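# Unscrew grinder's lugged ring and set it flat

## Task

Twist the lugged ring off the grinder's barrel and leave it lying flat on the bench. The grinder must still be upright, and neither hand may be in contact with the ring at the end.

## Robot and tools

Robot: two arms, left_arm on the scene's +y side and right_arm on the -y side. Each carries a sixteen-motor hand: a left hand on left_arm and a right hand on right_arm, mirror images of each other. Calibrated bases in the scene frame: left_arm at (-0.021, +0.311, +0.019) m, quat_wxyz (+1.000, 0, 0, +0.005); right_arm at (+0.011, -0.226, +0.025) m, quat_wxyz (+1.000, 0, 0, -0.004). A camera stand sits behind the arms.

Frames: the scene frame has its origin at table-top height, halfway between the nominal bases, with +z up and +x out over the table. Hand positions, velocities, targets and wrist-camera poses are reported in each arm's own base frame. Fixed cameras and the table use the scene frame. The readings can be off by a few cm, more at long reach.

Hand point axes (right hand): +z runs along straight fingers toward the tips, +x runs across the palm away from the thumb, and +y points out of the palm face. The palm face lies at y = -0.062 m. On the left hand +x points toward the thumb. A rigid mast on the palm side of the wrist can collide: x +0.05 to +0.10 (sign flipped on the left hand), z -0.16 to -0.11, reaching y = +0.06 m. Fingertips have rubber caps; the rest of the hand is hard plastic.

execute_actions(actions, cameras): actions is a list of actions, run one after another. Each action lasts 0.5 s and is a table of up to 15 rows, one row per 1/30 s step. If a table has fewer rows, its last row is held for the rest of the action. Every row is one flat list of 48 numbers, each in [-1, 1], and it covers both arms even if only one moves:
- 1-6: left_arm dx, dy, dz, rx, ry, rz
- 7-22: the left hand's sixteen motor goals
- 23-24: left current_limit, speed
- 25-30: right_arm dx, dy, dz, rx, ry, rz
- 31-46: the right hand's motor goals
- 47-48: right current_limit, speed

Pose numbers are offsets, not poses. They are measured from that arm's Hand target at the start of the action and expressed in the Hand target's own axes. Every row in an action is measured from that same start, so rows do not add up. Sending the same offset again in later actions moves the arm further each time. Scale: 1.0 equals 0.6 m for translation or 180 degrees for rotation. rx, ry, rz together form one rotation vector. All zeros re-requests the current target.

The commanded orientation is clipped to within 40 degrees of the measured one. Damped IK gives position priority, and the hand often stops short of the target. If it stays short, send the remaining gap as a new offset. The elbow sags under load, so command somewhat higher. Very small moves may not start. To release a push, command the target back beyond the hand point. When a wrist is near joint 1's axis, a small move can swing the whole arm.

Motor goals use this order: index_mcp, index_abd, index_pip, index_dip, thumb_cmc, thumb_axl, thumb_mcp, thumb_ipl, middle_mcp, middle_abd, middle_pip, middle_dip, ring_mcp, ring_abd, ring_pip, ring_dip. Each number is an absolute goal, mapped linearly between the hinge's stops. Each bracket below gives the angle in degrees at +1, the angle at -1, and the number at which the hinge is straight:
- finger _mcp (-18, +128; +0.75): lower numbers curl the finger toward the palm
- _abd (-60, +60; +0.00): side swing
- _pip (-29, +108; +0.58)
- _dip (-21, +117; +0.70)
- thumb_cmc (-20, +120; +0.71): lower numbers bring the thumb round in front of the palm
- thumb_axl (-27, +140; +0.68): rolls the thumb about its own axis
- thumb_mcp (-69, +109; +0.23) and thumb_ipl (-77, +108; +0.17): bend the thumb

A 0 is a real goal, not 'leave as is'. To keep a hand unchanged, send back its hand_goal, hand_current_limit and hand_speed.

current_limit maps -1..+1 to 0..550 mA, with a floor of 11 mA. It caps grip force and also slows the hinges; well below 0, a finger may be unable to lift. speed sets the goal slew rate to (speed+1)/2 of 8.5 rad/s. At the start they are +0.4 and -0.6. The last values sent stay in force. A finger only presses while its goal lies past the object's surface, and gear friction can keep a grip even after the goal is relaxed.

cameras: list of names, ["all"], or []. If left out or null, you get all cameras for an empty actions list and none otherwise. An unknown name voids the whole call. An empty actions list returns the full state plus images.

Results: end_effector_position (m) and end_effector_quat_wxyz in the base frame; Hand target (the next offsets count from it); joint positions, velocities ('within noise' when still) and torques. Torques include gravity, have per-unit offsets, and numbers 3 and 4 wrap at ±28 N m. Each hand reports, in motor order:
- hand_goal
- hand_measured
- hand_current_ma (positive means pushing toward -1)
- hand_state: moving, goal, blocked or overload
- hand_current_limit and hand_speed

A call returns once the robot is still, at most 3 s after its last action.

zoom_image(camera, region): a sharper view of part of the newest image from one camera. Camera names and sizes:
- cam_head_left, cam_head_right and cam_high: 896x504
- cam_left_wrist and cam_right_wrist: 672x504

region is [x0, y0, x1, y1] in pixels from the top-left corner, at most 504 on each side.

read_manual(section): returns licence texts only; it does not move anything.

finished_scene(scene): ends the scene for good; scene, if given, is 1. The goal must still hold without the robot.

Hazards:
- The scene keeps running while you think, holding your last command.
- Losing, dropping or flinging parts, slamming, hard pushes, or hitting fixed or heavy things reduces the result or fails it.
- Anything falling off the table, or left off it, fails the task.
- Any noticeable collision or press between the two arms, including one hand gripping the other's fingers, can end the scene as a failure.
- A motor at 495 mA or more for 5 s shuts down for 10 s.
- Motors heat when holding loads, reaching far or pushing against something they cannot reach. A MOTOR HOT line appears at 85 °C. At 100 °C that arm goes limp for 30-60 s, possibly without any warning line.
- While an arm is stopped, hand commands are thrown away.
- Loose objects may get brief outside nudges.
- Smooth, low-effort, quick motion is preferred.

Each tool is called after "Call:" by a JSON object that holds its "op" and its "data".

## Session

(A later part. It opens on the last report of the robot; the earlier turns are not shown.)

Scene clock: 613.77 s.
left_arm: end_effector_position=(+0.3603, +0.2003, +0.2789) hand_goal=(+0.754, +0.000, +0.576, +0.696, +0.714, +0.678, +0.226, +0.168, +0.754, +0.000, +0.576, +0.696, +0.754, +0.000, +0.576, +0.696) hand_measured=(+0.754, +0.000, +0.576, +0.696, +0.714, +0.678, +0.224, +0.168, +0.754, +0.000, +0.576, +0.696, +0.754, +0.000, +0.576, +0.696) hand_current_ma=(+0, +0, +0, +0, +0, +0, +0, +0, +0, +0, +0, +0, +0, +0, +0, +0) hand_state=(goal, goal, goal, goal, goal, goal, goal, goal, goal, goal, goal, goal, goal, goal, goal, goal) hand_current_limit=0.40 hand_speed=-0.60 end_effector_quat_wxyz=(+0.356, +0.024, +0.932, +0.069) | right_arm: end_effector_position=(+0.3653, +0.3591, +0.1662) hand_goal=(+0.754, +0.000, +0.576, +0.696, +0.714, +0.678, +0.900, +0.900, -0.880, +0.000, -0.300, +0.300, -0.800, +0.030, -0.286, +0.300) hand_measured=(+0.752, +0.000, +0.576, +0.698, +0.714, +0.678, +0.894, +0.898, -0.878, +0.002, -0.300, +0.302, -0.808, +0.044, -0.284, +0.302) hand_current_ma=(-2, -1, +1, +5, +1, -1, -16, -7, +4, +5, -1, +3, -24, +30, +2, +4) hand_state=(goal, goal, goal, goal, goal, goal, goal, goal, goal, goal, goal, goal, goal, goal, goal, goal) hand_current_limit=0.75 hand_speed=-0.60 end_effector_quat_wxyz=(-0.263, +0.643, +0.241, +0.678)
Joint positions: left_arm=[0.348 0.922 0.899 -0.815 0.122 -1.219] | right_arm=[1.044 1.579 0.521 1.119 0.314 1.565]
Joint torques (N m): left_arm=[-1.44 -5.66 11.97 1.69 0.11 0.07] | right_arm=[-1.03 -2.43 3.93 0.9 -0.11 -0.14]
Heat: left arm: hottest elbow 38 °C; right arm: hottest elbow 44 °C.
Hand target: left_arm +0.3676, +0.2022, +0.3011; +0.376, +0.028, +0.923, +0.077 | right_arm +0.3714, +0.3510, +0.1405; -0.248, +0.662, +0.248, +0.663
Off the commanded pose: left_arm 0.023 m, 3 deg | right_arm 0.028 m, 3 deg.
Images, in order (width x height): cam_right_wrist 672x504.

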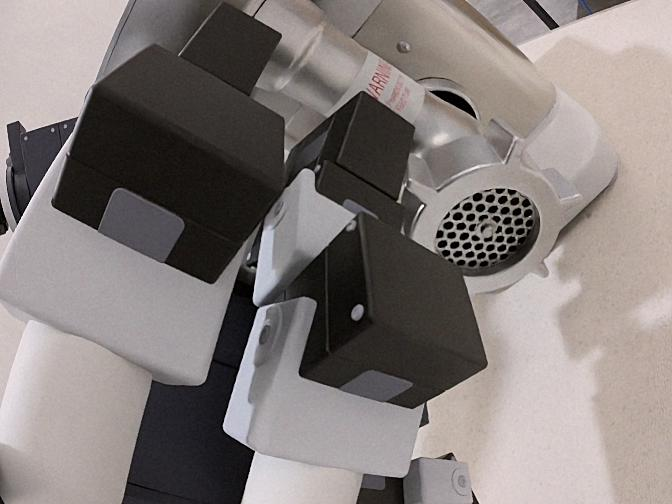

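Call:
{"op": "execute_actions", "data": {"actions": [[[0,0,0,0,0,0,0.754,0,0.576,0.696,0.714,0.678,0.226,0.168,0.754,0,0.576,0.696,0.754,0,0.576,0.696,0.4,-0.6, -0.033,0.002,-0.005,0,0,0,0.754,0,0.576,0.696,0.714,0.678,0.9,0.9,-0.88,0,-0.3,0.3,-0.8,0.03,-0.286,0.3,0.75,-0.6]]], "cameras": ["cam_right_wrist"]}}

Call:
{"op": "zoom_image", "data": {"camera": "cam_right_wrist", "region": [380, 90, 600, 310]}}

Scene clock: 616.73 s.
left_arm: end_effector_position=(+0.3603, +0.2003, +0.2789) hand_goal=(+0.754, +0.000, +0.576, +0.696, +0.714, +0.678, +0.226, +0.168, +0.754, +0.000, +0.576, +0.696, +0.754, +0.000, +0.576, +0.696) hand_measured=(+0.754, +0.000, +0.576, +0.696, +0.714, +0.678, +0.224, +0.168, +0.754, +0.000, +0.576, +0.696, +0.754, +0.000, +0.576, +0.696) hand_current_ma=(+0, +0, +0, +0, +0, +0, +0, +0, +0, +0, +0, +0, +0, +0, +0, +0) hand_state=(goal, goal, goal, goal, goal, goal, goal, goal, goal, goal, goal, goal, goal, goal, goal, goal) hand_current_limit=0.40 hand_speed=-0.60 end_effector_quat_wxyz=(+0.356, +0.024, +0.932, +0.069) | right_arm: end_effector_position=(+0.3642, +0.3573, +0.1619) hand_goal=(+0.754, +0.000, +0.576, +0.696, +0.714, +0.678, +0.900, +0.900, -0.880, +0.000, -0.300, +0.300, -0.800, +0.030, -0.286, +0.300) hand_measured=(+0.752, -0.006, +0.576, +0.698, +0.714, +0.678, +0.894, +0.898, -0.878, +0.002, -0.300, +0.302, -0.808, +0.044, -0.284, +0.302) hand_current_ma=(-4, -13, +1, +5, +1, -1, -16, -7, +4, +5, -1, +3, -24, +30, +2, +4) hand_state=(goal, goal, goal, goal, goal, goal, goal, goal, goal, goal, goal, goal, goal, goal, goal, goal) hand_current_limit=0.75 hand_speed=-0.60 end_effector_quat_wxyz=(-0.274, +0.629, +0.230, +0.690)
Joint positions: left_arm=[0.348 0.922 0.899 -0.815 0.122 -1.219] | right_arm=[1.044 1.627 0.509 1.226 0.314 1.565]
Joint torques (N m): left_arm=[-0.15 -5.83 12.03 1.8 0.12 0.09] | right_arm=[-0.91 -1.49 3.18 0.25 -0.11 -0.14]
Heat: left arm: hottest elbow 38 °C; right arm: hottest elbow 43 °C.
Hand target: left_arm +0.3676, +0.2022, +0.3011; +0.376, +0.028, +0.923, +0.077 | right_arm +0.3700, +0.3481, +0.1207; -0.248, +0.662, +0.248, +0.663
Off the commanded pose: left_arm 0.023 m, 3 deg | right_arm 0.043 m, 6 deg.
Images, in order (width x height): cam_right_wrist 672x504.

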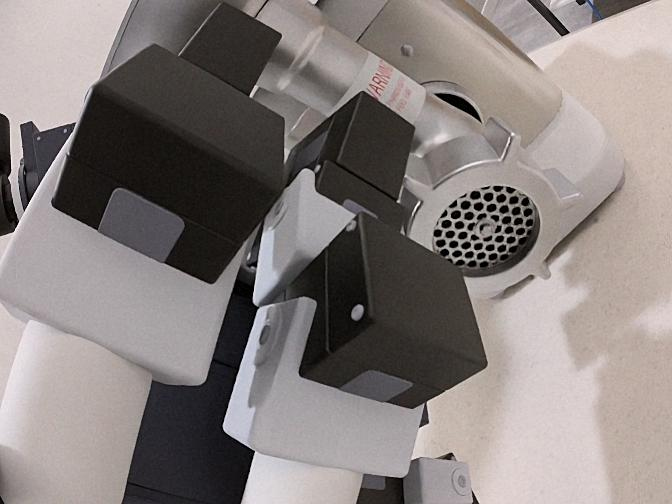

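Scaled by 2.291 from the camera's 672x504 image, which has a finer 960x720 frame.

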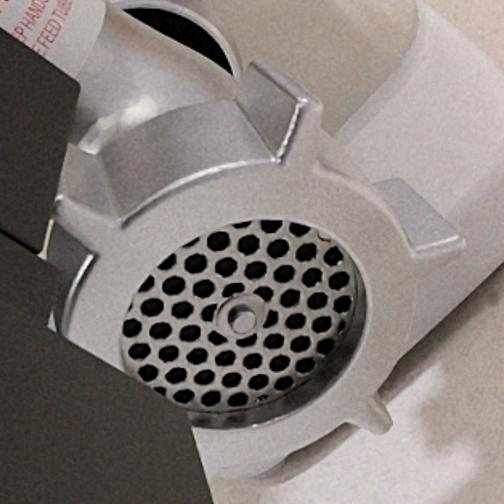

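Call:
{"op": "execute_actions", "data": {"actions": [[[0,0,0,0,0,0,0.754,0,0.576,0.696,0.714,0.678,0.226,0.168,0.754,0,0.576,0.696,0.754,0,0.576,0.696,0.4,-0.6, -0.02,0.005,-0.003,0,0,0,0.754,0,0.576,0.696,0.714,0.678,0.9,0.9,-0.88,0,-0.3,0.3,-0.8,0.03,-0.286,0.3,0.75,-0.6]]], "cameras": ["cam_right_wrist"]}}

Call:
{"op": "zoom_image", "data": {"camera": "cam_right_wrist", "region": [380, 90, 600, 310]}}

Scene clock: 619.20 s.
left_arm: end_effector_position=(+0.3603, +0.2003, +0.2789) hand_goal=(+0.754, +0.000, +0.576, +0.696, +0.714, +0.678, +0.226, +0.168, +0.754, +0.000, +0.576, +0.696, +0.754, +0.000, +0.576, +0.696) hand_measured=(+0.754, +0.000, +0.576, +0.696, +0.714, +0.678, +0.224, +0.168, +0.754, +0.000, +0.576, +0.696, +0.754, +0.000, +0.576, +0.696) hand_current_ma=(+0, +0, +0, +0, +0, +0, +0, +0, +0, +0, +0, +0, +0, +0, +0, +0) hand_state=(goal, goal, goal, goal, goal, goal, goal, goal, goal, goal, goal, goal, goal, goal, goal, goal) hand_current_limit=0.40 hand_speed=-0.60 end_effector_quat_wxyz=(+0.356, +0.024, +0.932, +0.069) | right_arm: end_effector_position=(+0.3638, +0.3563, +0.1595) hand_goal=(+0.754, +0.000, +0.576, +0.696, +0.714, +0.678, +0.900, +0.900, -0.880, +0.000, -0.300, +0.300, -0.800, +0.030, -0.286, +0.300) hand_measured=(+0.752, -0.008, +0.576, +0.698, +0.714, +0.678, +0.894, +0.898, -0.878, +0.002, -0.300, +0.302, -0.808, +0.044, -0.284, +0.302) hand_current_ma=(-6, -15, +1, +5, +1, -1, -16, -7, +4, +5, -1, +3, -24, +30, +2, +4) hand_state=(goal, goal, goal, goal, goal, goal, goal, goal, goal, goal, goal, goal, goal, goal, goal, goal) hand_current_limit=0.75 hand_speed=-0.60 end_effector_quat_wxyz=(-0.280, +0.621, +0.225, +0.696)
Joint positions: left_arm=[0.348 0.922 0.899 -0.815 0.122 -1.219] | right_arm=[1.042 1.654 0.502 1.286 0.309 1.565]
Joint torques (N m): left_arm=[-0.44 -6.18 12.05 1.92 0.13 0.05] | right_arm=[-1.44 -0.79 2.54 -0.17 -0.13 -0.14]
Heat: left arm: hottest elbow 39 °C; right arm: hottest elbow 43 °C.
Hand target: left_arm +0.3676, +0.2022, +0.3011; +0.376, +0.028, +0.923, +0.077 | right_arm +0.3706, +0.3447, +0.1087; -0.248, +0.662, +0.248, +0.663
Off the commanded pose: left_arm 0.023 m, 3 deg | right_arm 0.053 m, 8 deg.
Images, in order (width x height): cam_right_wrist 672x504.

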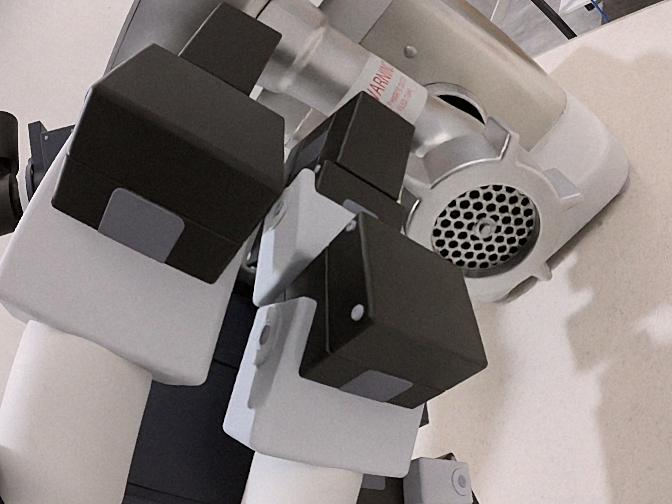

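Scaled by 2.291 from the camera's 672x504 image, which has a finer 960x720 frame.

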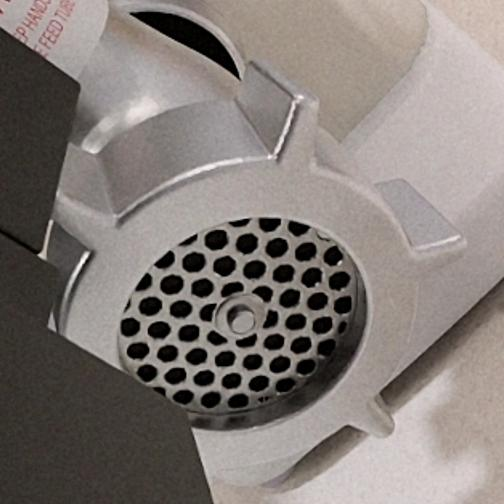

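Call:
{"op": "zoom_image", "data": {"camera": "cam_right_wrist", "region": [420, 170, 560, 310]}}

Scaled by 3.600 from the camera's 672x504 image, which has a finer 960x720 frame.

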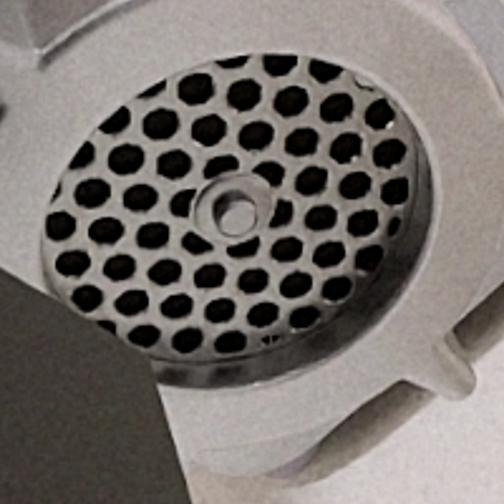

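Call:
{"op": "execute_actions", "data": {"actions": [[[0,0,0,0,0,0,0.754,0,0.576,0.696,0.714,0.678,0.226,0.168,0.754,0,0.576,0.696,0.754,0,0.576,0.696,0.4,-0.6, -0.02,0.002,-0.003,0,0,0,0.754,0,0.576,0.696,0.714,0.678,0.9,0.9,-0.88,0,-0.3,0.3,-0.8,0.03,-0.286,0.3,0.75,-0.6]]], "cameras": ["cam_right_wrist"]}}

Call:
{"op": "zoom_image", "data": {"camera": "cam_right_wrist", "region": [380, 90, 600, 310]}}

Scene clock: 623.20 s.
left_arm: end_effector_position=(+0.3603, +0.2003, +0.2789) hand_goal=(+0.754, +0.000, +0.576, +0.696, +0.714, +0.678, +0.226, +0.168, +0.754, +0.000, +0.576, +0.696, +0.754, +0.000, +0.576, +0.696) hand_measured=(+0.754, +0.000, +0.576, +0.696, +0.714, +0.678, +0.224, +0.168, +0.754, +0.000, +0.576, +0.696, +0.754, +0.000, +0.576, +0.696) hand_current_ma=(+0, +0, +0, +0, +0, +0, +0, +0, +0, +0, +0, +0, +0, +0, +0, +0) hand_state=(goal, goal, goal, goal, goal, goal, goal, goal, goal, goal, goal, goal, goal, goal, goal, goal) hand_current_limit=0.40 hand_speed=-0.60 end_effector_quat_wxyz=(+0.356, +0.024, +0.932, +0.069) | right_arm: end_effector_position=(+0.3630, +0.3555, +0.1577) hand_goal=(+0.754, +0.000, +0.576, +0.696, +0.714, +0.678, +0.900, +0.900, -0.880, +0.000, -0.300, +0.300, -0.800, +0.030, -0.286, +0.300) hand_measured=(+0.750, +0.000, +0.576, +0.698, +0.714, +0.678, +0.894, +0.898, -0.878, +0.002, -0.300, +0.302, -0.808, +0.044, -0.284, +0.302) hand_current_ma=(-7, -1, +1, +5, +1, -1, -16, -7, +4, +5, -1, +3, -24, +30, +2, +4) hand_state=(goal, goal, goal, goal, goal, goal, goal, goal, goal, goal, goal, goal, goal, goal, goal, goal) hand_current_limit=0.75 hand_speed=-0.60 end_effector_quat_wxyz=(-0.284, +0.612, +0.223, +0.704)
Joint positions: left_arm=[0.348 0.922 0.899 -0.815 0.122 -1.219] | right_arm=[1.042 1.684 0.498 1.346 0.306 1.557]
Joint torques (N m): left_arm=[-0.44 -5.89 12.05 1.85 0.11 0.04] | right_arm=[-1.38 0.03 1.94 -0.57 -0.09 -0.14]
Heat: left arm: hottest elbow 39 °C; right arm: hottest elbow 42 °C.
Hand target: left_arm +0.3676, +0.2022, +0.3011; +0.376, +0.028, +0.923, +0.077 | right_arm +0.3701, +0.3426, +0.0967; -0.248, +0.662, +0.248, +0.663
Off the commanded pose: left_arm 0.023 m, 3 deg | right_arm 0.063 m, 9 deg.
Images, in order (width x height): cam_right_wrist 672x504.

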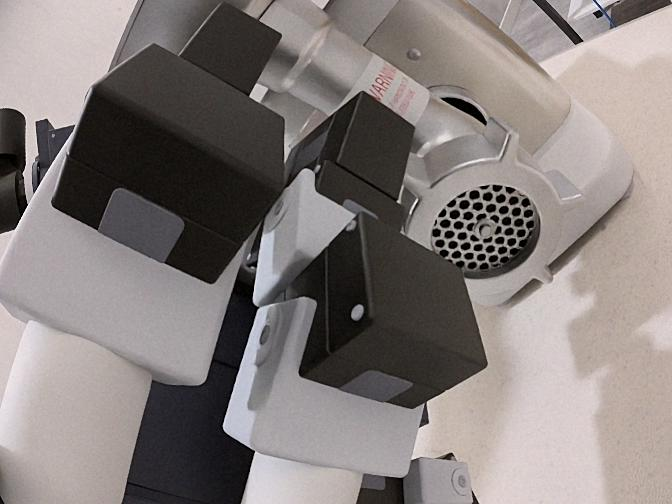

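Scaled by 2.291 from the camera's 672x504 image, which has a finer 960x720 frame.

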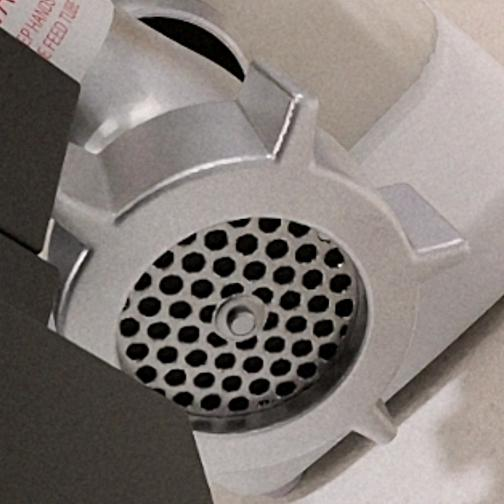

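Call:
{"op": "execute_actions", "data": {"actions": [[[0,0,0,0,0,0,0.754,0,0.576,0.696,0.714,0.678,0.226,0.168,0.754,0,0.576,0.696,0.754,0,0.576,0.696,0.4,-0.6, -0.03,0.003,-0.003,0,0,0,0.754,0,0.576,0.696,0.714,0.678,0.9,0.9,-0.88,0,-0.3,0.3,-0.8,0.03,-0.286,0.3,0.75,-0.6]]], "cameras": ["cam_right_wrist"]}}

Call:
{"op": "zoom_image", "data": {"camera": "cam_right_wrist", "region": [380, 90, 600, 310]}}

Scene clock: 626.87 s.
left_arm: end_effector_position=(+0.3603, +0.2003, +0.2789) hand_goal=(+0.754, +0.000, +0.576, +0.696, +0.714, +0.678, +0.226, +0.168, +0.754, +0.000, +0.576, +0.696, +0.754, +0.000, +0.576, +0.696) hand_measured=(+0.754, +0.000, +0.576, +0.696, +0.714, +0.678, +0.224, +0.168, +0.754, +0.000, +0.576, +0.696, +0.754, +0.000, +0.576, +0.696) hand_current_ma=(+0, +0, +0, +0, +0, +0, +0, +0, +0, +0, +0, +0, +0, +0, +0, +0) hand_state=(goal, goal, goal, goal, goal, goal, goal, goal, goal, goal, goal, goal, goal, goal, goal, goal) hand_current_limit=0.40 hand_speed=-0.60 end_effector_quat_wxyz=(+0.356, +0.024, +0.932, +0.069) | right_arm: end_effector_position=(+0.3624, +0.3537, +0.1544) hand_goal=(+0.754, +0.000, +0.576, +0.696, +0.714, +0.678, +0.900, +0.900, -0.880, +0.000, -0.300, +0.300, -0.800, +0.030, -0.286, +0.300) hand_measured=(+0.750, +0.004, +0.576, +0.698, +0.714, +0.678, +0.894, +0.898, -0.878, +0.002, -0.300, +0.302, -0.808, +0.044, -0.284, +0.302) hand_current_ma=(-7, +9, +1, +5, +1, -1, -16, -7, +4, +5, -1, +3, -24, +30, +2, +4) hand_state=(goal, goal, goal, goal, goal, goal, goal, goal, goal, goal, goal, goal, goal, goal, goal, goal) hand_current_limit=0.75 hand_speed=-0.60 end_effector_quat_wxyz=(-0.293, +0.599, +0.215, +0.713)
Joint positions: left_arm=[0.348 0.922 0.899 -0.815 0.122 -1.219] | right_arm=[1.039 1.728 0.492 1.436 0.299 1.557]
Joint torques (N m): left_arm=[-0.91 -6.12 12.05 1.74 0.09 0.03] | right_arm=[-1.32 1.03 1.2 -1.21 -0.09 -0.12]
Heat: left arm: hottest elbow 39 °C; right arm: hottest elbow 42 °C.
Hand target: left_arm +0.3676, +0.2022, +0.3011; +0.376, +0.028, +0.923, +0.077 | right_arm +0.3699, +0.3401, +0.0787; -0.248, +0.662, +0.248, +0.663
Off the commanded pose: left_arm 0.023 m, 3 deg | right_arm 0.077 m, 11 deg.
Images, in order (width x height): cam_right_wrist 672x504.

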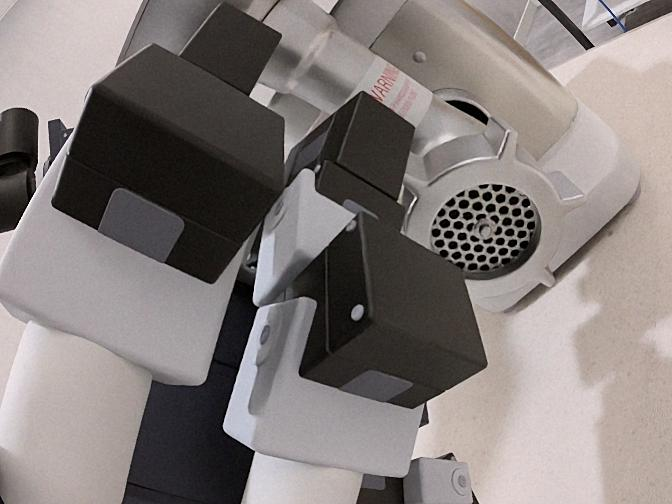

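Scaled by 2.291 from the camera's 672x504 image, which has a finer 960x720 frame.

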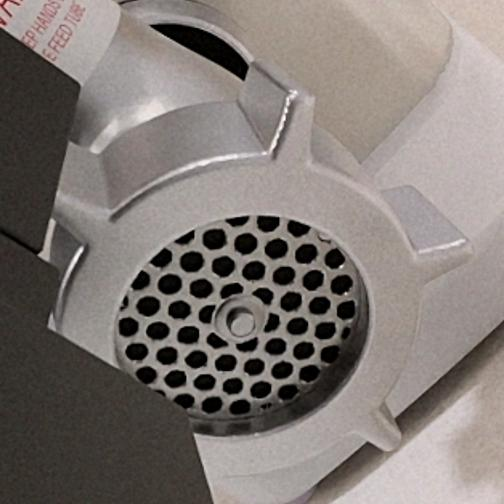

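Call:
{"op": "zoom_image", "data": {"camera": "cam_right_wrist", "region": [270, 80, 450, 260]}}

Call:
{"op": "execute_actions", "data": {"actions": []}}

Call:
{"op": "zoom_image", "data": {"camera": "cam_head_left", "region": [370, 230, 450, 310]}}

Call:
{"op": "zoom_image", "data": {"camera": "cam_high", "region": [440, 110, 540, 230]}}

Scaled by 2.800 from the camera's 672x504 image, which has a finer 960x720 frame.

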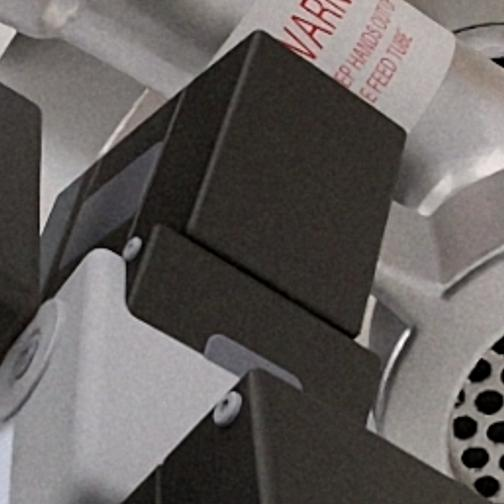

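Scene clock: 638.27 s.
left_arm: end_effector_position=(+0.3603, +0.2003, +0.2789) hand_goal=(+0.754, +0.000, +0.576, +0.696, +0.714, +0.678, +0.226, +0.168, +0.754, +0.000, +0.576, +0.696, +0.754, +0.000, +0.576, +0.696) hand_measured=(+0.754, +0.000, +0.576, +0.696, +0.714, +0.678, +0.224, +0.168, +0.754, +0.000, +0.576, +0.696, +0.754, +0.000, +0.576, +0.696) hand_current_ma=(+0, +0, +0, +0, +0, +0, +0, +0, +0, +0, +0, +0, +0, +0, +0, +0) hand_state=(goal, goal, goal, goal, goal, goal, goal, goal, goal, goal, goal, goal, goal, goal, goal, goal) hand_current_limit=0.40 hand_speed=-0.60 end_effector_quat_wxyz=(+0.356, +0.024, +0.932, +0.069) | right_arm: end_effector_position=(+0.3624, +0.3537, +0.1544) hand_goal=(+0.754, +0.000, +0.576, +0.696, +0.714, +0.678, +0.900, +0.900, -0.880, +0.000, -0.300, +0.300, -0.800, +0.030, -0.286, +0.300) hand_measured=(+0.750, +0.004, +0.576, +0.698, +0.714, +0.678, +0.894, +0.898, -0.878, +0.002, -0.300, +0.302, -0.808, +0.044, -0.284, +0.302) hand_current_ma=(-7, +9, +1, +5, +1, -1, -16, -7, +4, +5, -1, +3, -24, +30, +2, +4) hand_state=(goal, goal, goal, goal, goal, goal, goal, goal, goal, goal, goal, goal, goal, goal, goal, goal) hand_current_limit=0.75 hand_speed=-0.60 end_effector_quat_wxyz=(-0.293, +0.599, +0.215, +0.713)
Joint positions: left_arm=[0.348 0.922 0.899 -0.815 0.122 -1.219] | right_arm=[1.039 1.728 0.492 1.436 0.299 1.557]
Joint velocities: within noise
Joint torques (N m): left_arm=[-0.44 -6.3 12.11 1.63 0.13 0.07] | right_arm=[-1.38 1.03 1.18 -1.2 -0.09 -0.13]
Heat: left arm: hottest elbow 39 °C; right arm: hottest elbow 40 °C.
Hand target: left_arm +0.3676, +0.2022, +0.3011; +0.376, +0.028, +0.923, +0.077 | right_arm +0.3699, +0.3401, +0.0787; -0.248, +0.662, +0.248, +0.663
Off the commanded pose: left_arm 0.023 m, 3 deg | right_arm 0.077 m, 11 deg.

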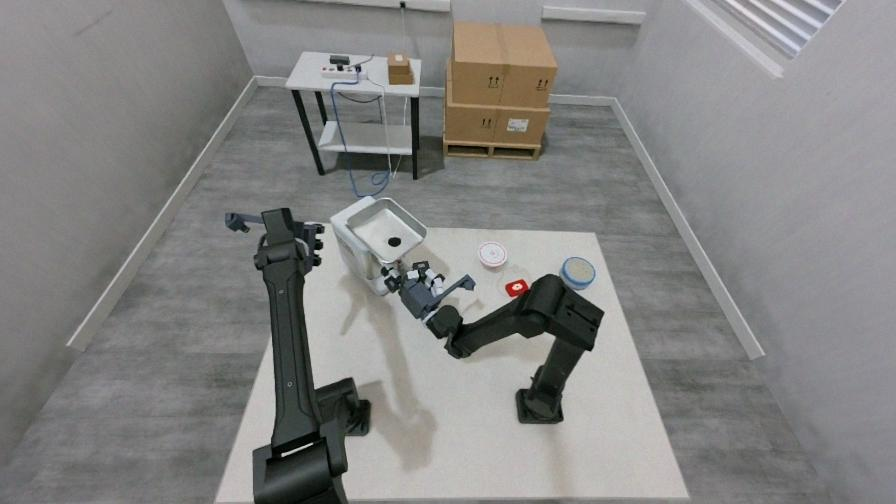

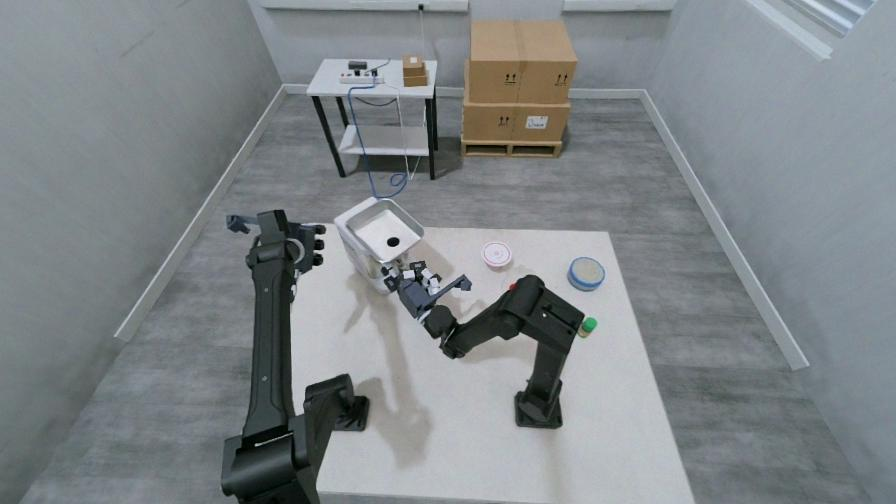

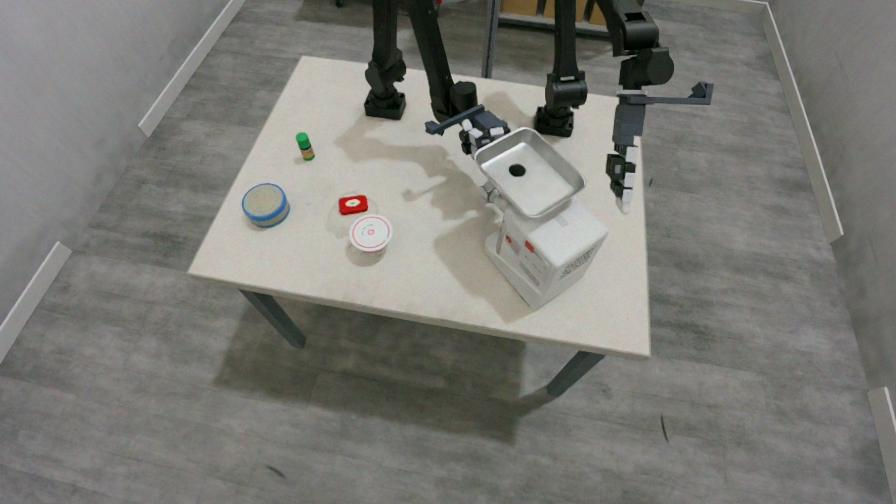

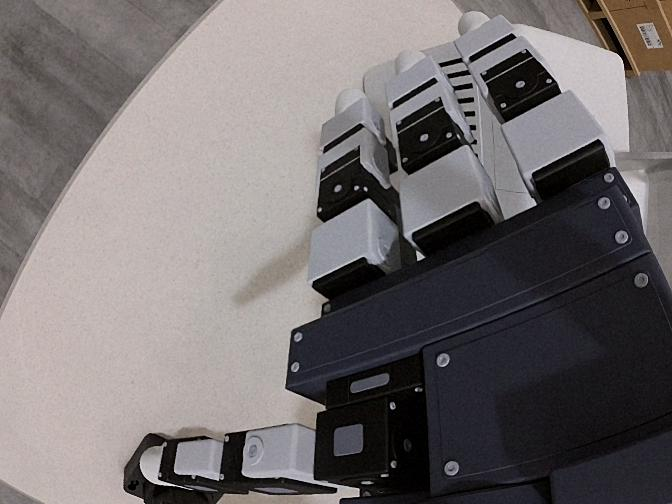

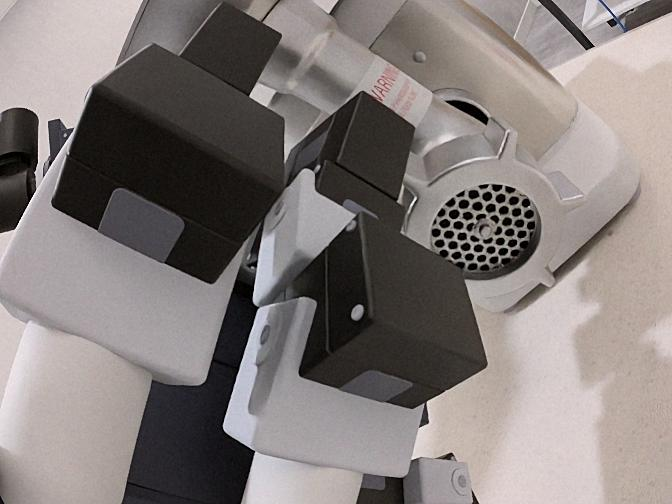

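Scaled by 6.300.

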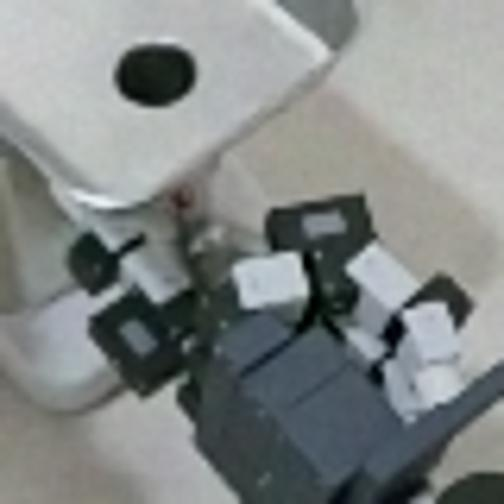

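Scaled by 4.200.

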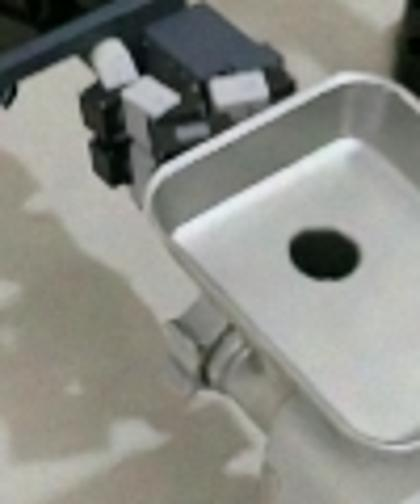

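Call:
{"op": "execute_actions", "data": {"actions": [[[0,0,0,0,0,0,0.754,0,0.576,0.696,0.714,0.678,0.226,0.168,0.754,0,0.576,0.696,0.754,0,0.576,0.696,0.4,-0.6, -0.02,0.003,-0.01,0,-0.05,0,0.754,0,0.576,0.696,0.714,0.678,0.9,0.9,-0.88,0,-0.3,0.3,-0.8,0.03,-0.286,0.3,0.75,-0.6]]], "cameras": ["cam_right_wrist"]}}

Call:
{"op": "zoom_image", "data": {"camera": "cam_right_wrist", "region": [380, 90, 600, 310]}}

Scene clock: 663.70 s.
left_arm: end_effector_position=(+0.3603, +0.2003, +0.2789) hand_goal=(+0.754, +0.000, +0.576, +0.696, +0.714, +0.678, +0.226, +0.168, +0.754, +0.000, +0.576, +0.696, +0.754, +0.000, +0.576, +0.696) hand_measured=(+0.754, +0.000, +0.576, +0.696, +0.714, +0.678, +0.224, +0.168, +0.754, +0.000, +0.576, +0.696, +0.754, +0.000, +0.576, +0.696) hand_current_ma=(+0, +0, +0, +0, +0, +0, +0, +0, +0, +0, +0, +0, +0, +0, +0, +0) hand_state=(goal, goal, goal, goal, goal, goal, goal, goal, goal, goal, goal, goal, goal, goal, goal, goal) hand_current_limit=0.40 hand_speed=-0.60 end_effector_quat_wxyz=(+0.356, +0.024, +0.932, +0.069) | right_arm: end_effector_position=(+0.3649, +0.3562, +0.1584) hand_goal=(+0.754, +0.000, +0.576, +0.696, +0.714, +0.678, +0.900, +0.900, -0.880, +0.000, -0.300, +0.300, -0.800, +0.030, -0.286, +0.300) hand_measured=(+0.760, -0.016, +0.576, +0.698, +0.714, +0.678, +0.894, +0.898, -0.878, +0.002, -0.300, +0.302, -0.808, +0.044, -0.284, +0.302) hand_current_ma=(+12, -41, +1, +5, +1, -1, -16, -7, +4, +5, -1, +3, -24, +30, +2, +4) hand_state=(goal, goal, goal, goal, goal, goal, goal, goal, goal, goal, goal, goal, goal, goal, goal, goal) hand_current_limit=0.75 hand_speed=-0.60 end_effector_quat_wxyz=(-0.280, +0.635, +0.233, +0.682)
Joint positions: left_arm=[0.348 0.922 0.899 -0.815 0.122 -1.219] | right_arm=[1.034 1.616 0.502 1.203 0.292 1.583]
Joint torques (N m): left_arm=[-0.26 -6.48 12.11 1.98 0.16 0.06] | right_arm=[-1.26 0.32 1.42 -2.51 0.01 0.09]
Heat: left arm: hottest elbow 39 °C; right arm: hottest elbow 38 °C.
Hand target: left_arm +0.3676, +0.2022, +0.3011; +0.376, +0.028, +0.923, +0.077 | right_arm +0.3666, +0.3348, +0.0667; -0.228, +0.712, +0.266, +0.609
Off the commanded pose: left_arm 0.023 m, 3 deg | right_arm 0.094 m, 14 deg.
Images, in order (width x height): cam_right_wrist 672x504.

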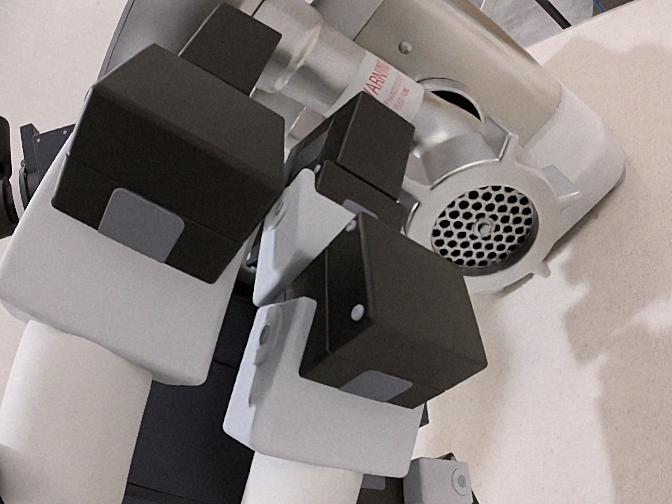

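Scaled by 2.291 from the camera's 672x504 image, which has a finer 960x720 frame.

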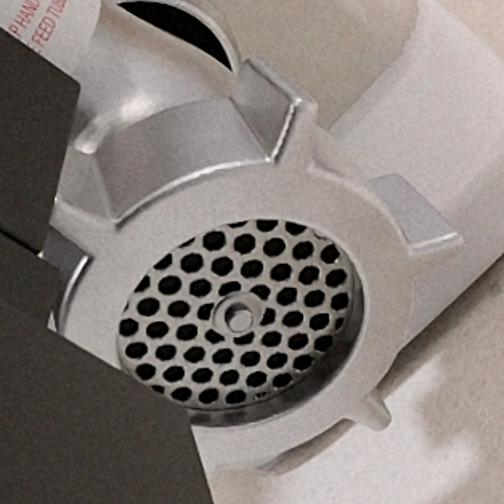

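Call:
{"op": "execute_actions", "data": {"actions": [[[0,0,0,0,0,0,0.754,0,0.576,0.696,0.714,0.678,0.226,0.168,0.754,0,0.576,0.696,0.754,0,0.576,0.696,0.4,-0.6, -0.02,0.003,-0.01,0,-0.04,0,0.754,0,0.576,0.696,0.714,0.678,0.9,0.9,-0.88,0,-0.3,0.3,-0.8,0.03,-0.286,0.3,0.75,-0.6]]], "cameras": ["cam_right_wrist"]}}

Call:
{"op": "zoom_image", "data": {"camera": "cam_right_wrist", "region": [380, 90, 600, 310]}}

Scene clock: 669.50 s.
left_arm: end_effector_position=(+0.3603, +0.2003, +0.2789) hand_goal=(+0.754, +0.000, +0.576, +0.696, +0.714, +0.678, +0.226, +0.168, +0.754, +0.000, +0.576, +0.696, +0.754, +0.000, +0.576, +0.696) hand_measured=(+0.754, +0.000, +0.576, +0.696, +0.714, +0.678, +0.224, +0.168, +0.754, +0.000, +0.576, +0.696, +0.754, +0.000, +0.576, +0.696) hand_current_ma=(+0, +0, +0, +0, +0, +0, +0, +0, +0, +0, +0, +0, +0, +0, +0, +0) hand_state=(goal, goal, goal, goal, goal, goal, goal, goal, goal, goal, goal, goal, goal, goal, goal, goal) hand_current_limit=0.40 hand_speed=-0.60 end_effector_quat_wxyz=(+0.356, +0.024, +0.932, +0.069) | right_arm: end_effector_position=(+0.3677, +0.3571, +0.1592) hand_goal=(+0.754, +0.000, +0.576, +0.696, +0.714, +0.678, +0.900, +0.900, -0.880, +0.000, -0.300, +0.300, -0.800, +0.030, -0.286, +0.300) hand_measured=(+0.766, -0.032, +0.576, +0.698, +0.714, +0.678, +0.894, +0.898, -0.878, +0.002, -0.300, +0.302, -0.808, +0.044, -0.284, +0.302) hand_current_ma=(+37, -90, +1, +5, +1, -1, -16, -7, +4, +5, -1, +3, -24, +30, +2, +4) hand_state=(goal, blocked, goal, goal, goal, goal, goal, goal, goal, goal, goal, goal, goal, goal, goal, goal) hand_current_limit=0.75 hand_speed=-0.60 end_effector_quat_wxyz=(-0.272, +0.671, +0.241, +0.647)
Joint positions: left_arm=[0.348 0.922 0.899 -0.815 0.122 -1.219] | right_arm=[1.025 1.526 0.525 0.984 0.282 1.628]
Joint torques (N m): left_arm=[-0.5 -6.42 12.11 1.98 0.12 0.03] | right_arm=[-0.91 0.91 0.8 -2.65 -0.02 0.06]
Heat: left arm: hottest elbow 39 °C; right arm: hottest elbow 37 °C.
Hand target: left_arm +0.3676, +0.2022, +0.3011; +0.376, +0.028, +0.923, +0.077 | right_arm +0.3619, +0.3283, +0.0558; -0.210, +0.749, +0.280, +0.563
Off the commanded pose: left_arm 0.023 m, 3 deg | right_arm 0.107 m, 16 deg.
Images, in order (width x height): cam_right_wrist 672x504.

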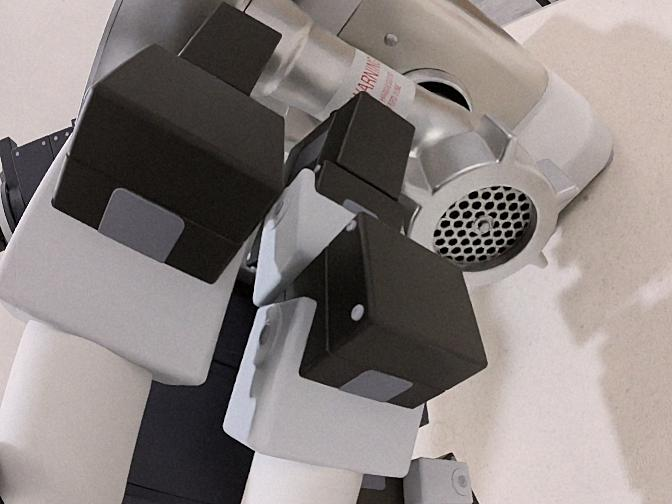

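Scaled by 2.291 from the camera's 672x504 image, which has a finer 960x720 frame.

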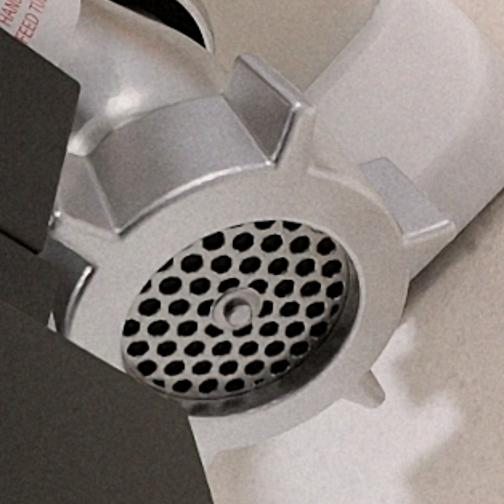

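Call:
{"op": "execute_actions", "data": {"actions": []}}

Scene clock: 675.90 s.
left_arm: end_effector_position=(+0.3603, +0.2003, +0.2789) hand_goal=(+0.754, +0.000, +0.576, +0.696, +0.714, +0.678, +0.226, +0.168, +0.754, +0.000, +0.576, +0.696, +0.754, +0.000, +0.576, +0.696) hand_measured=(+0.754, +0.000, +0.576, +0.696, +0.714, +0.678, +0.224, +0.168, +0.754, +0.000, +0.576, +0.696, +0.754, +0.000, +0.576, +0.696) hand_current_ma=(+0, +0, +0, +0, +0, +0, +0, +0, +0, +0, +0, +0, +0, +0, +0, +0) hand_state=(goal, goal, goal, goal, goal, goal, goal, goal, goal, goal, goal, goal, goal, goal, goal, goal) hand_current_limit=0.40 hand_speed=-0.60 end_effector_quat_wxyz=(+0.356, +0.024, +0.932, +0.069) | right_arm: end_effector_position=(+0.3677, +0.3571, +0.1592) hand_goal=(+0.754, +0.000, +0.576, +0.696, +0.714, +0.678, +0.900, +0.900, -0.880, +0.000, -0.300, +0.300, -0.800, +0.030, -0.286, +0.300) hand_measured=(+0.766, -0.032, +0.576, +0.698, +0.714, +0.678, +0.894, +0.898, -0.878, +0.002, -0.300, +0.302, -0.808, +0.044, -0.284, +0.302) hand_current_ma=(+37, -90, +1, +5, +1, -1, -16, -7, +4, +5, -1, +3, -24, +30, +2, +4) hand_state=(goal, blocked, goal, goal, goal, goal, goal, goal, goal, goal, goal, goal, goal, goal, goal, goal) hand_current_limit=0.75 hand_speed=-0.60 end_effector_quat_wxyz=(-0.272, +0.671, +0.241, +0.647)
Joint positions: left_arm=[0.348 0.922 0.899 -0.815 0.122 -1.219] | right_arm=[1.025 1.526 0.525 0.984 0.282 1.628]
Joint velocities: within noise
Joint torques (N m): left_arm=[-0.91 -5.77 12.25 1.84 0.11 0.06] | right_arm=[-0.97 0.79 0.81 -2.71 -0.02 0.07]
Heat: left arm: hottest elbow 39 °C; right arm: hottest elbow 37 °C.
Hand target: left_arm +0.3676, +0.2022, +0.3011; +0.376, +0.028, +0.923, +0.077 | right_arm +0.3619, +0.3283, +0.0558; -0.210, +0.749, +0.280, +0.563
Off the commanded pose: left_arm 0.023 m, 3 deg | right_arm 0.107 m, 16 deg.

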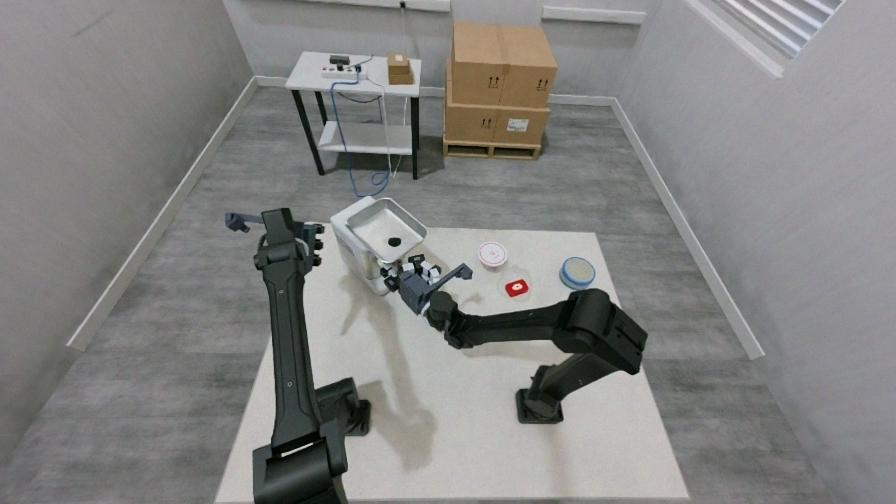

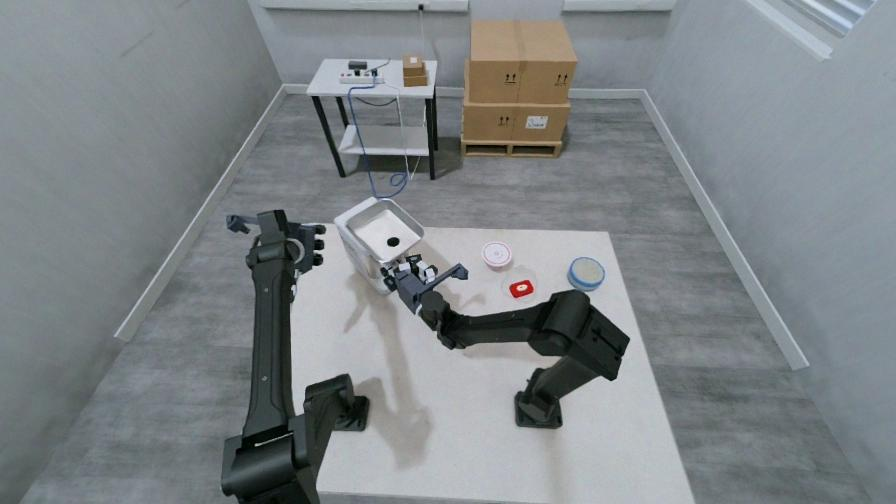

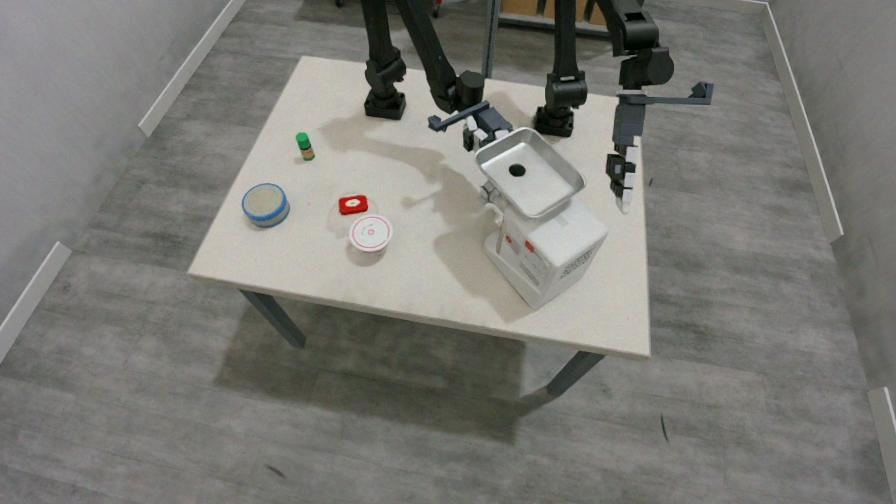

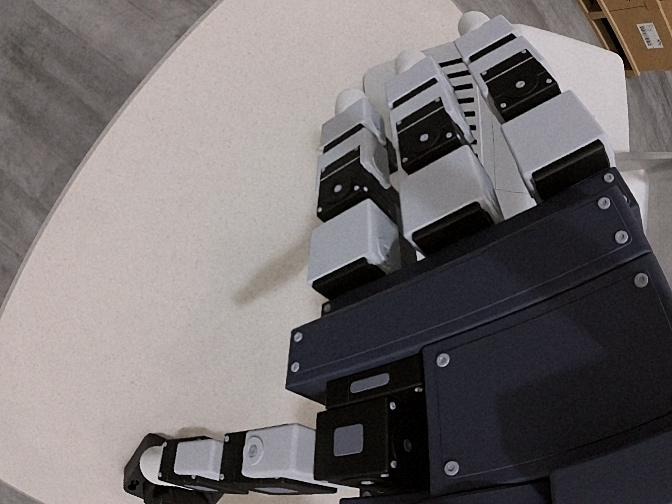

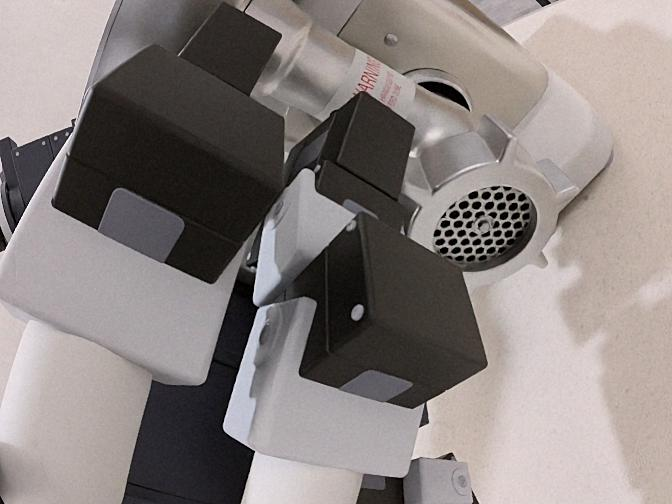

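Call:
{"op": "zoom_image", "data": {"camera": "cam_right_wrist", "region": [380, 90, 600, 310]}}

Scaled by 2.291 from the camera's 672x504 image, which has a finer 960x720 frame.

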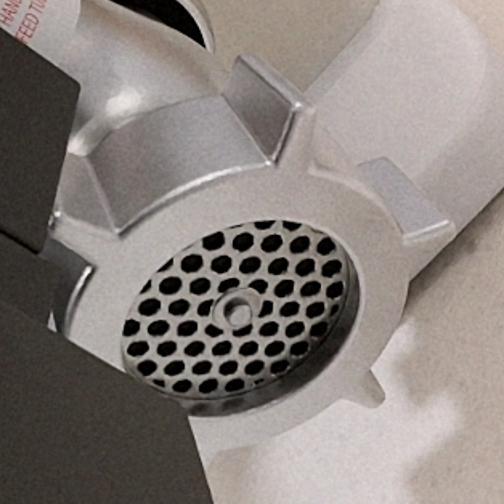

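Call:
{"op": "execute_actions", "data": {"actions": [[[0,0,0,0,0,0,0.754,0,0.576,0.696,0.714,0.678,0.226,0.168,0.754,0,0.576,0.696,0.754,0,0.576,0.696,0.4,-0.6,-0.033,0,0,0,0,0,0.754,0,0.576,0.696,0.714,0.678,0.9,0.9,-0.88,0,-0.3,0.3,-0.8,0.03,-0.286,0.3,0.75,-0.6]]], "cameras": ["cam_right_wrist"]}}

Call:
{"op": "zoom_image", "data": {"camera": "cam_right_wrist", "region": [380, 90, 600, 310]}}

Scene clock: 681.37 s.
left_arm: end_effector_position=(+0.3603, +0.2003, +0.2789) hand_goal=(+0.754, +0.000, +0.576, +0.696, +0.714, +0.678, +0.226, +0.168, +0.754, +0.000, +0.576, +0.696, +0.754, +0.000, +0.576, +0.696) hand_measured=(+0.754, +0.000, +0.576, +0.696, +0.714, +0.678, +0.224, +0.168, +0.754, +0.000, +0.576, +0.696, +0.754, +0.000, +0.576, +0.696) hand_current_ma=(+0, +0, +0, +0, +0, +0, +0, +0, +0, +0, +0, +0, +0, +0, +0, +0) hand_state=(goal, goal, goal, goal, goal, goal, goal, goal, goal, goal, goal, goal, goal, goal, goal, goal) hand_current_limit=0.40 hand_speed=-0.60 end_effector_quat_wxyz=(+0.356, +0.024, +0.932, +0.069) | right_arm: end_effector_position=(+0.3677, +0.3569, +0.1584) hand_goal=(+0.754, +0.000, +0.576, +0.696, +0.714, +0.678, +0.900, +0.900, -0.880, +0.000, -0.300, +0.300, -0.800, +0.030, -0.286, +0.300) hand_measured=(+0.766, -0.032, +0.574, +0.698, +0.714, +0.678, +0.894, +0.898, -0.878, +0.002, -0.300, +0.302, -0.808, +0.044, -0.284, +0.302) hand_current_ma=(+37, -90, -2, +5, +1, -1, -16, -7, +4, +5, -1, +3, -24, +30, +2, +4) hand_state=(goal, blocked, goal, goal, goal, goal, goal, goal, goal, goal, goal, goal, goal, goal, goal, goal) hand_current_limit=0.75 hand_speed=-0.60 end_effector_quat_wxyz=(-0.274, +0.665, +0.240, +0.652)
Joint positions: left_arm=[0.348 0.922 0.899 -0.815 0.122 -1.219] | right_arm=[1.025 1.541 0.521 1.02 0.282 1.623]
Joint torques (N m): left_arm=[-0.56 -5.54 12.07 1.84 0.06 0.03] | right_arm=[-0.73 2.9 -0.66 -1.65 0.11 0.08]
Heat: left arm: hottest elbow 39 °C; right arm: hottest elbow 36 °C.
Hand target: left_arm +0.3676, +0.2022, +0.3011; +0.376, +0.028, +0.923, +0.077 | right_arm +0.3577, +0.3247, +0.0368; -0.210, +0.749, +0.280, +0.563
Off the commanded pose: left_arm 0.023 m, 3 deg | right_arm 0.126 m, 16 deg.
Images, in order (width x height): cam_right_wrist 672x504.

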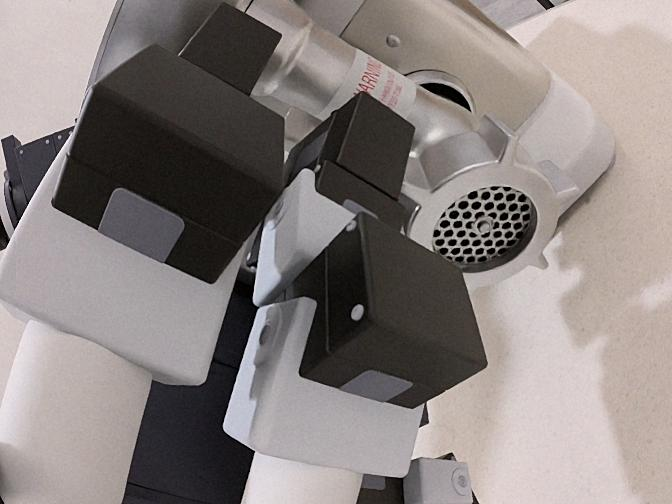

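Scaled by 2.291 from the camera's 672x504 image, which has a finer 960x720 frame.

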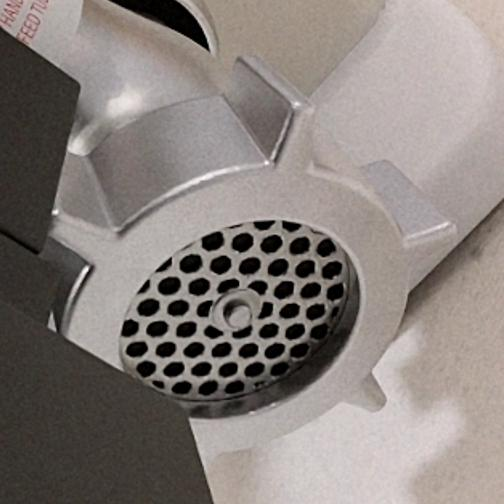

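Call:
{"op": "zoom_image", "data": {"camera": "cam_right_wrist", "region": [400, 110, 590, 300]}}

Scaled by 2.653 from the camera's 672x504 image, which has a finer 960x720 frame.

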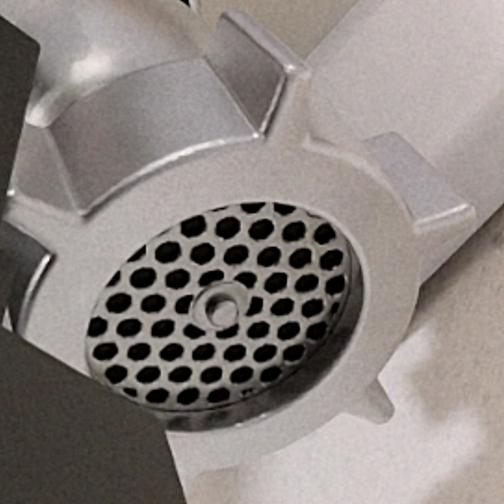

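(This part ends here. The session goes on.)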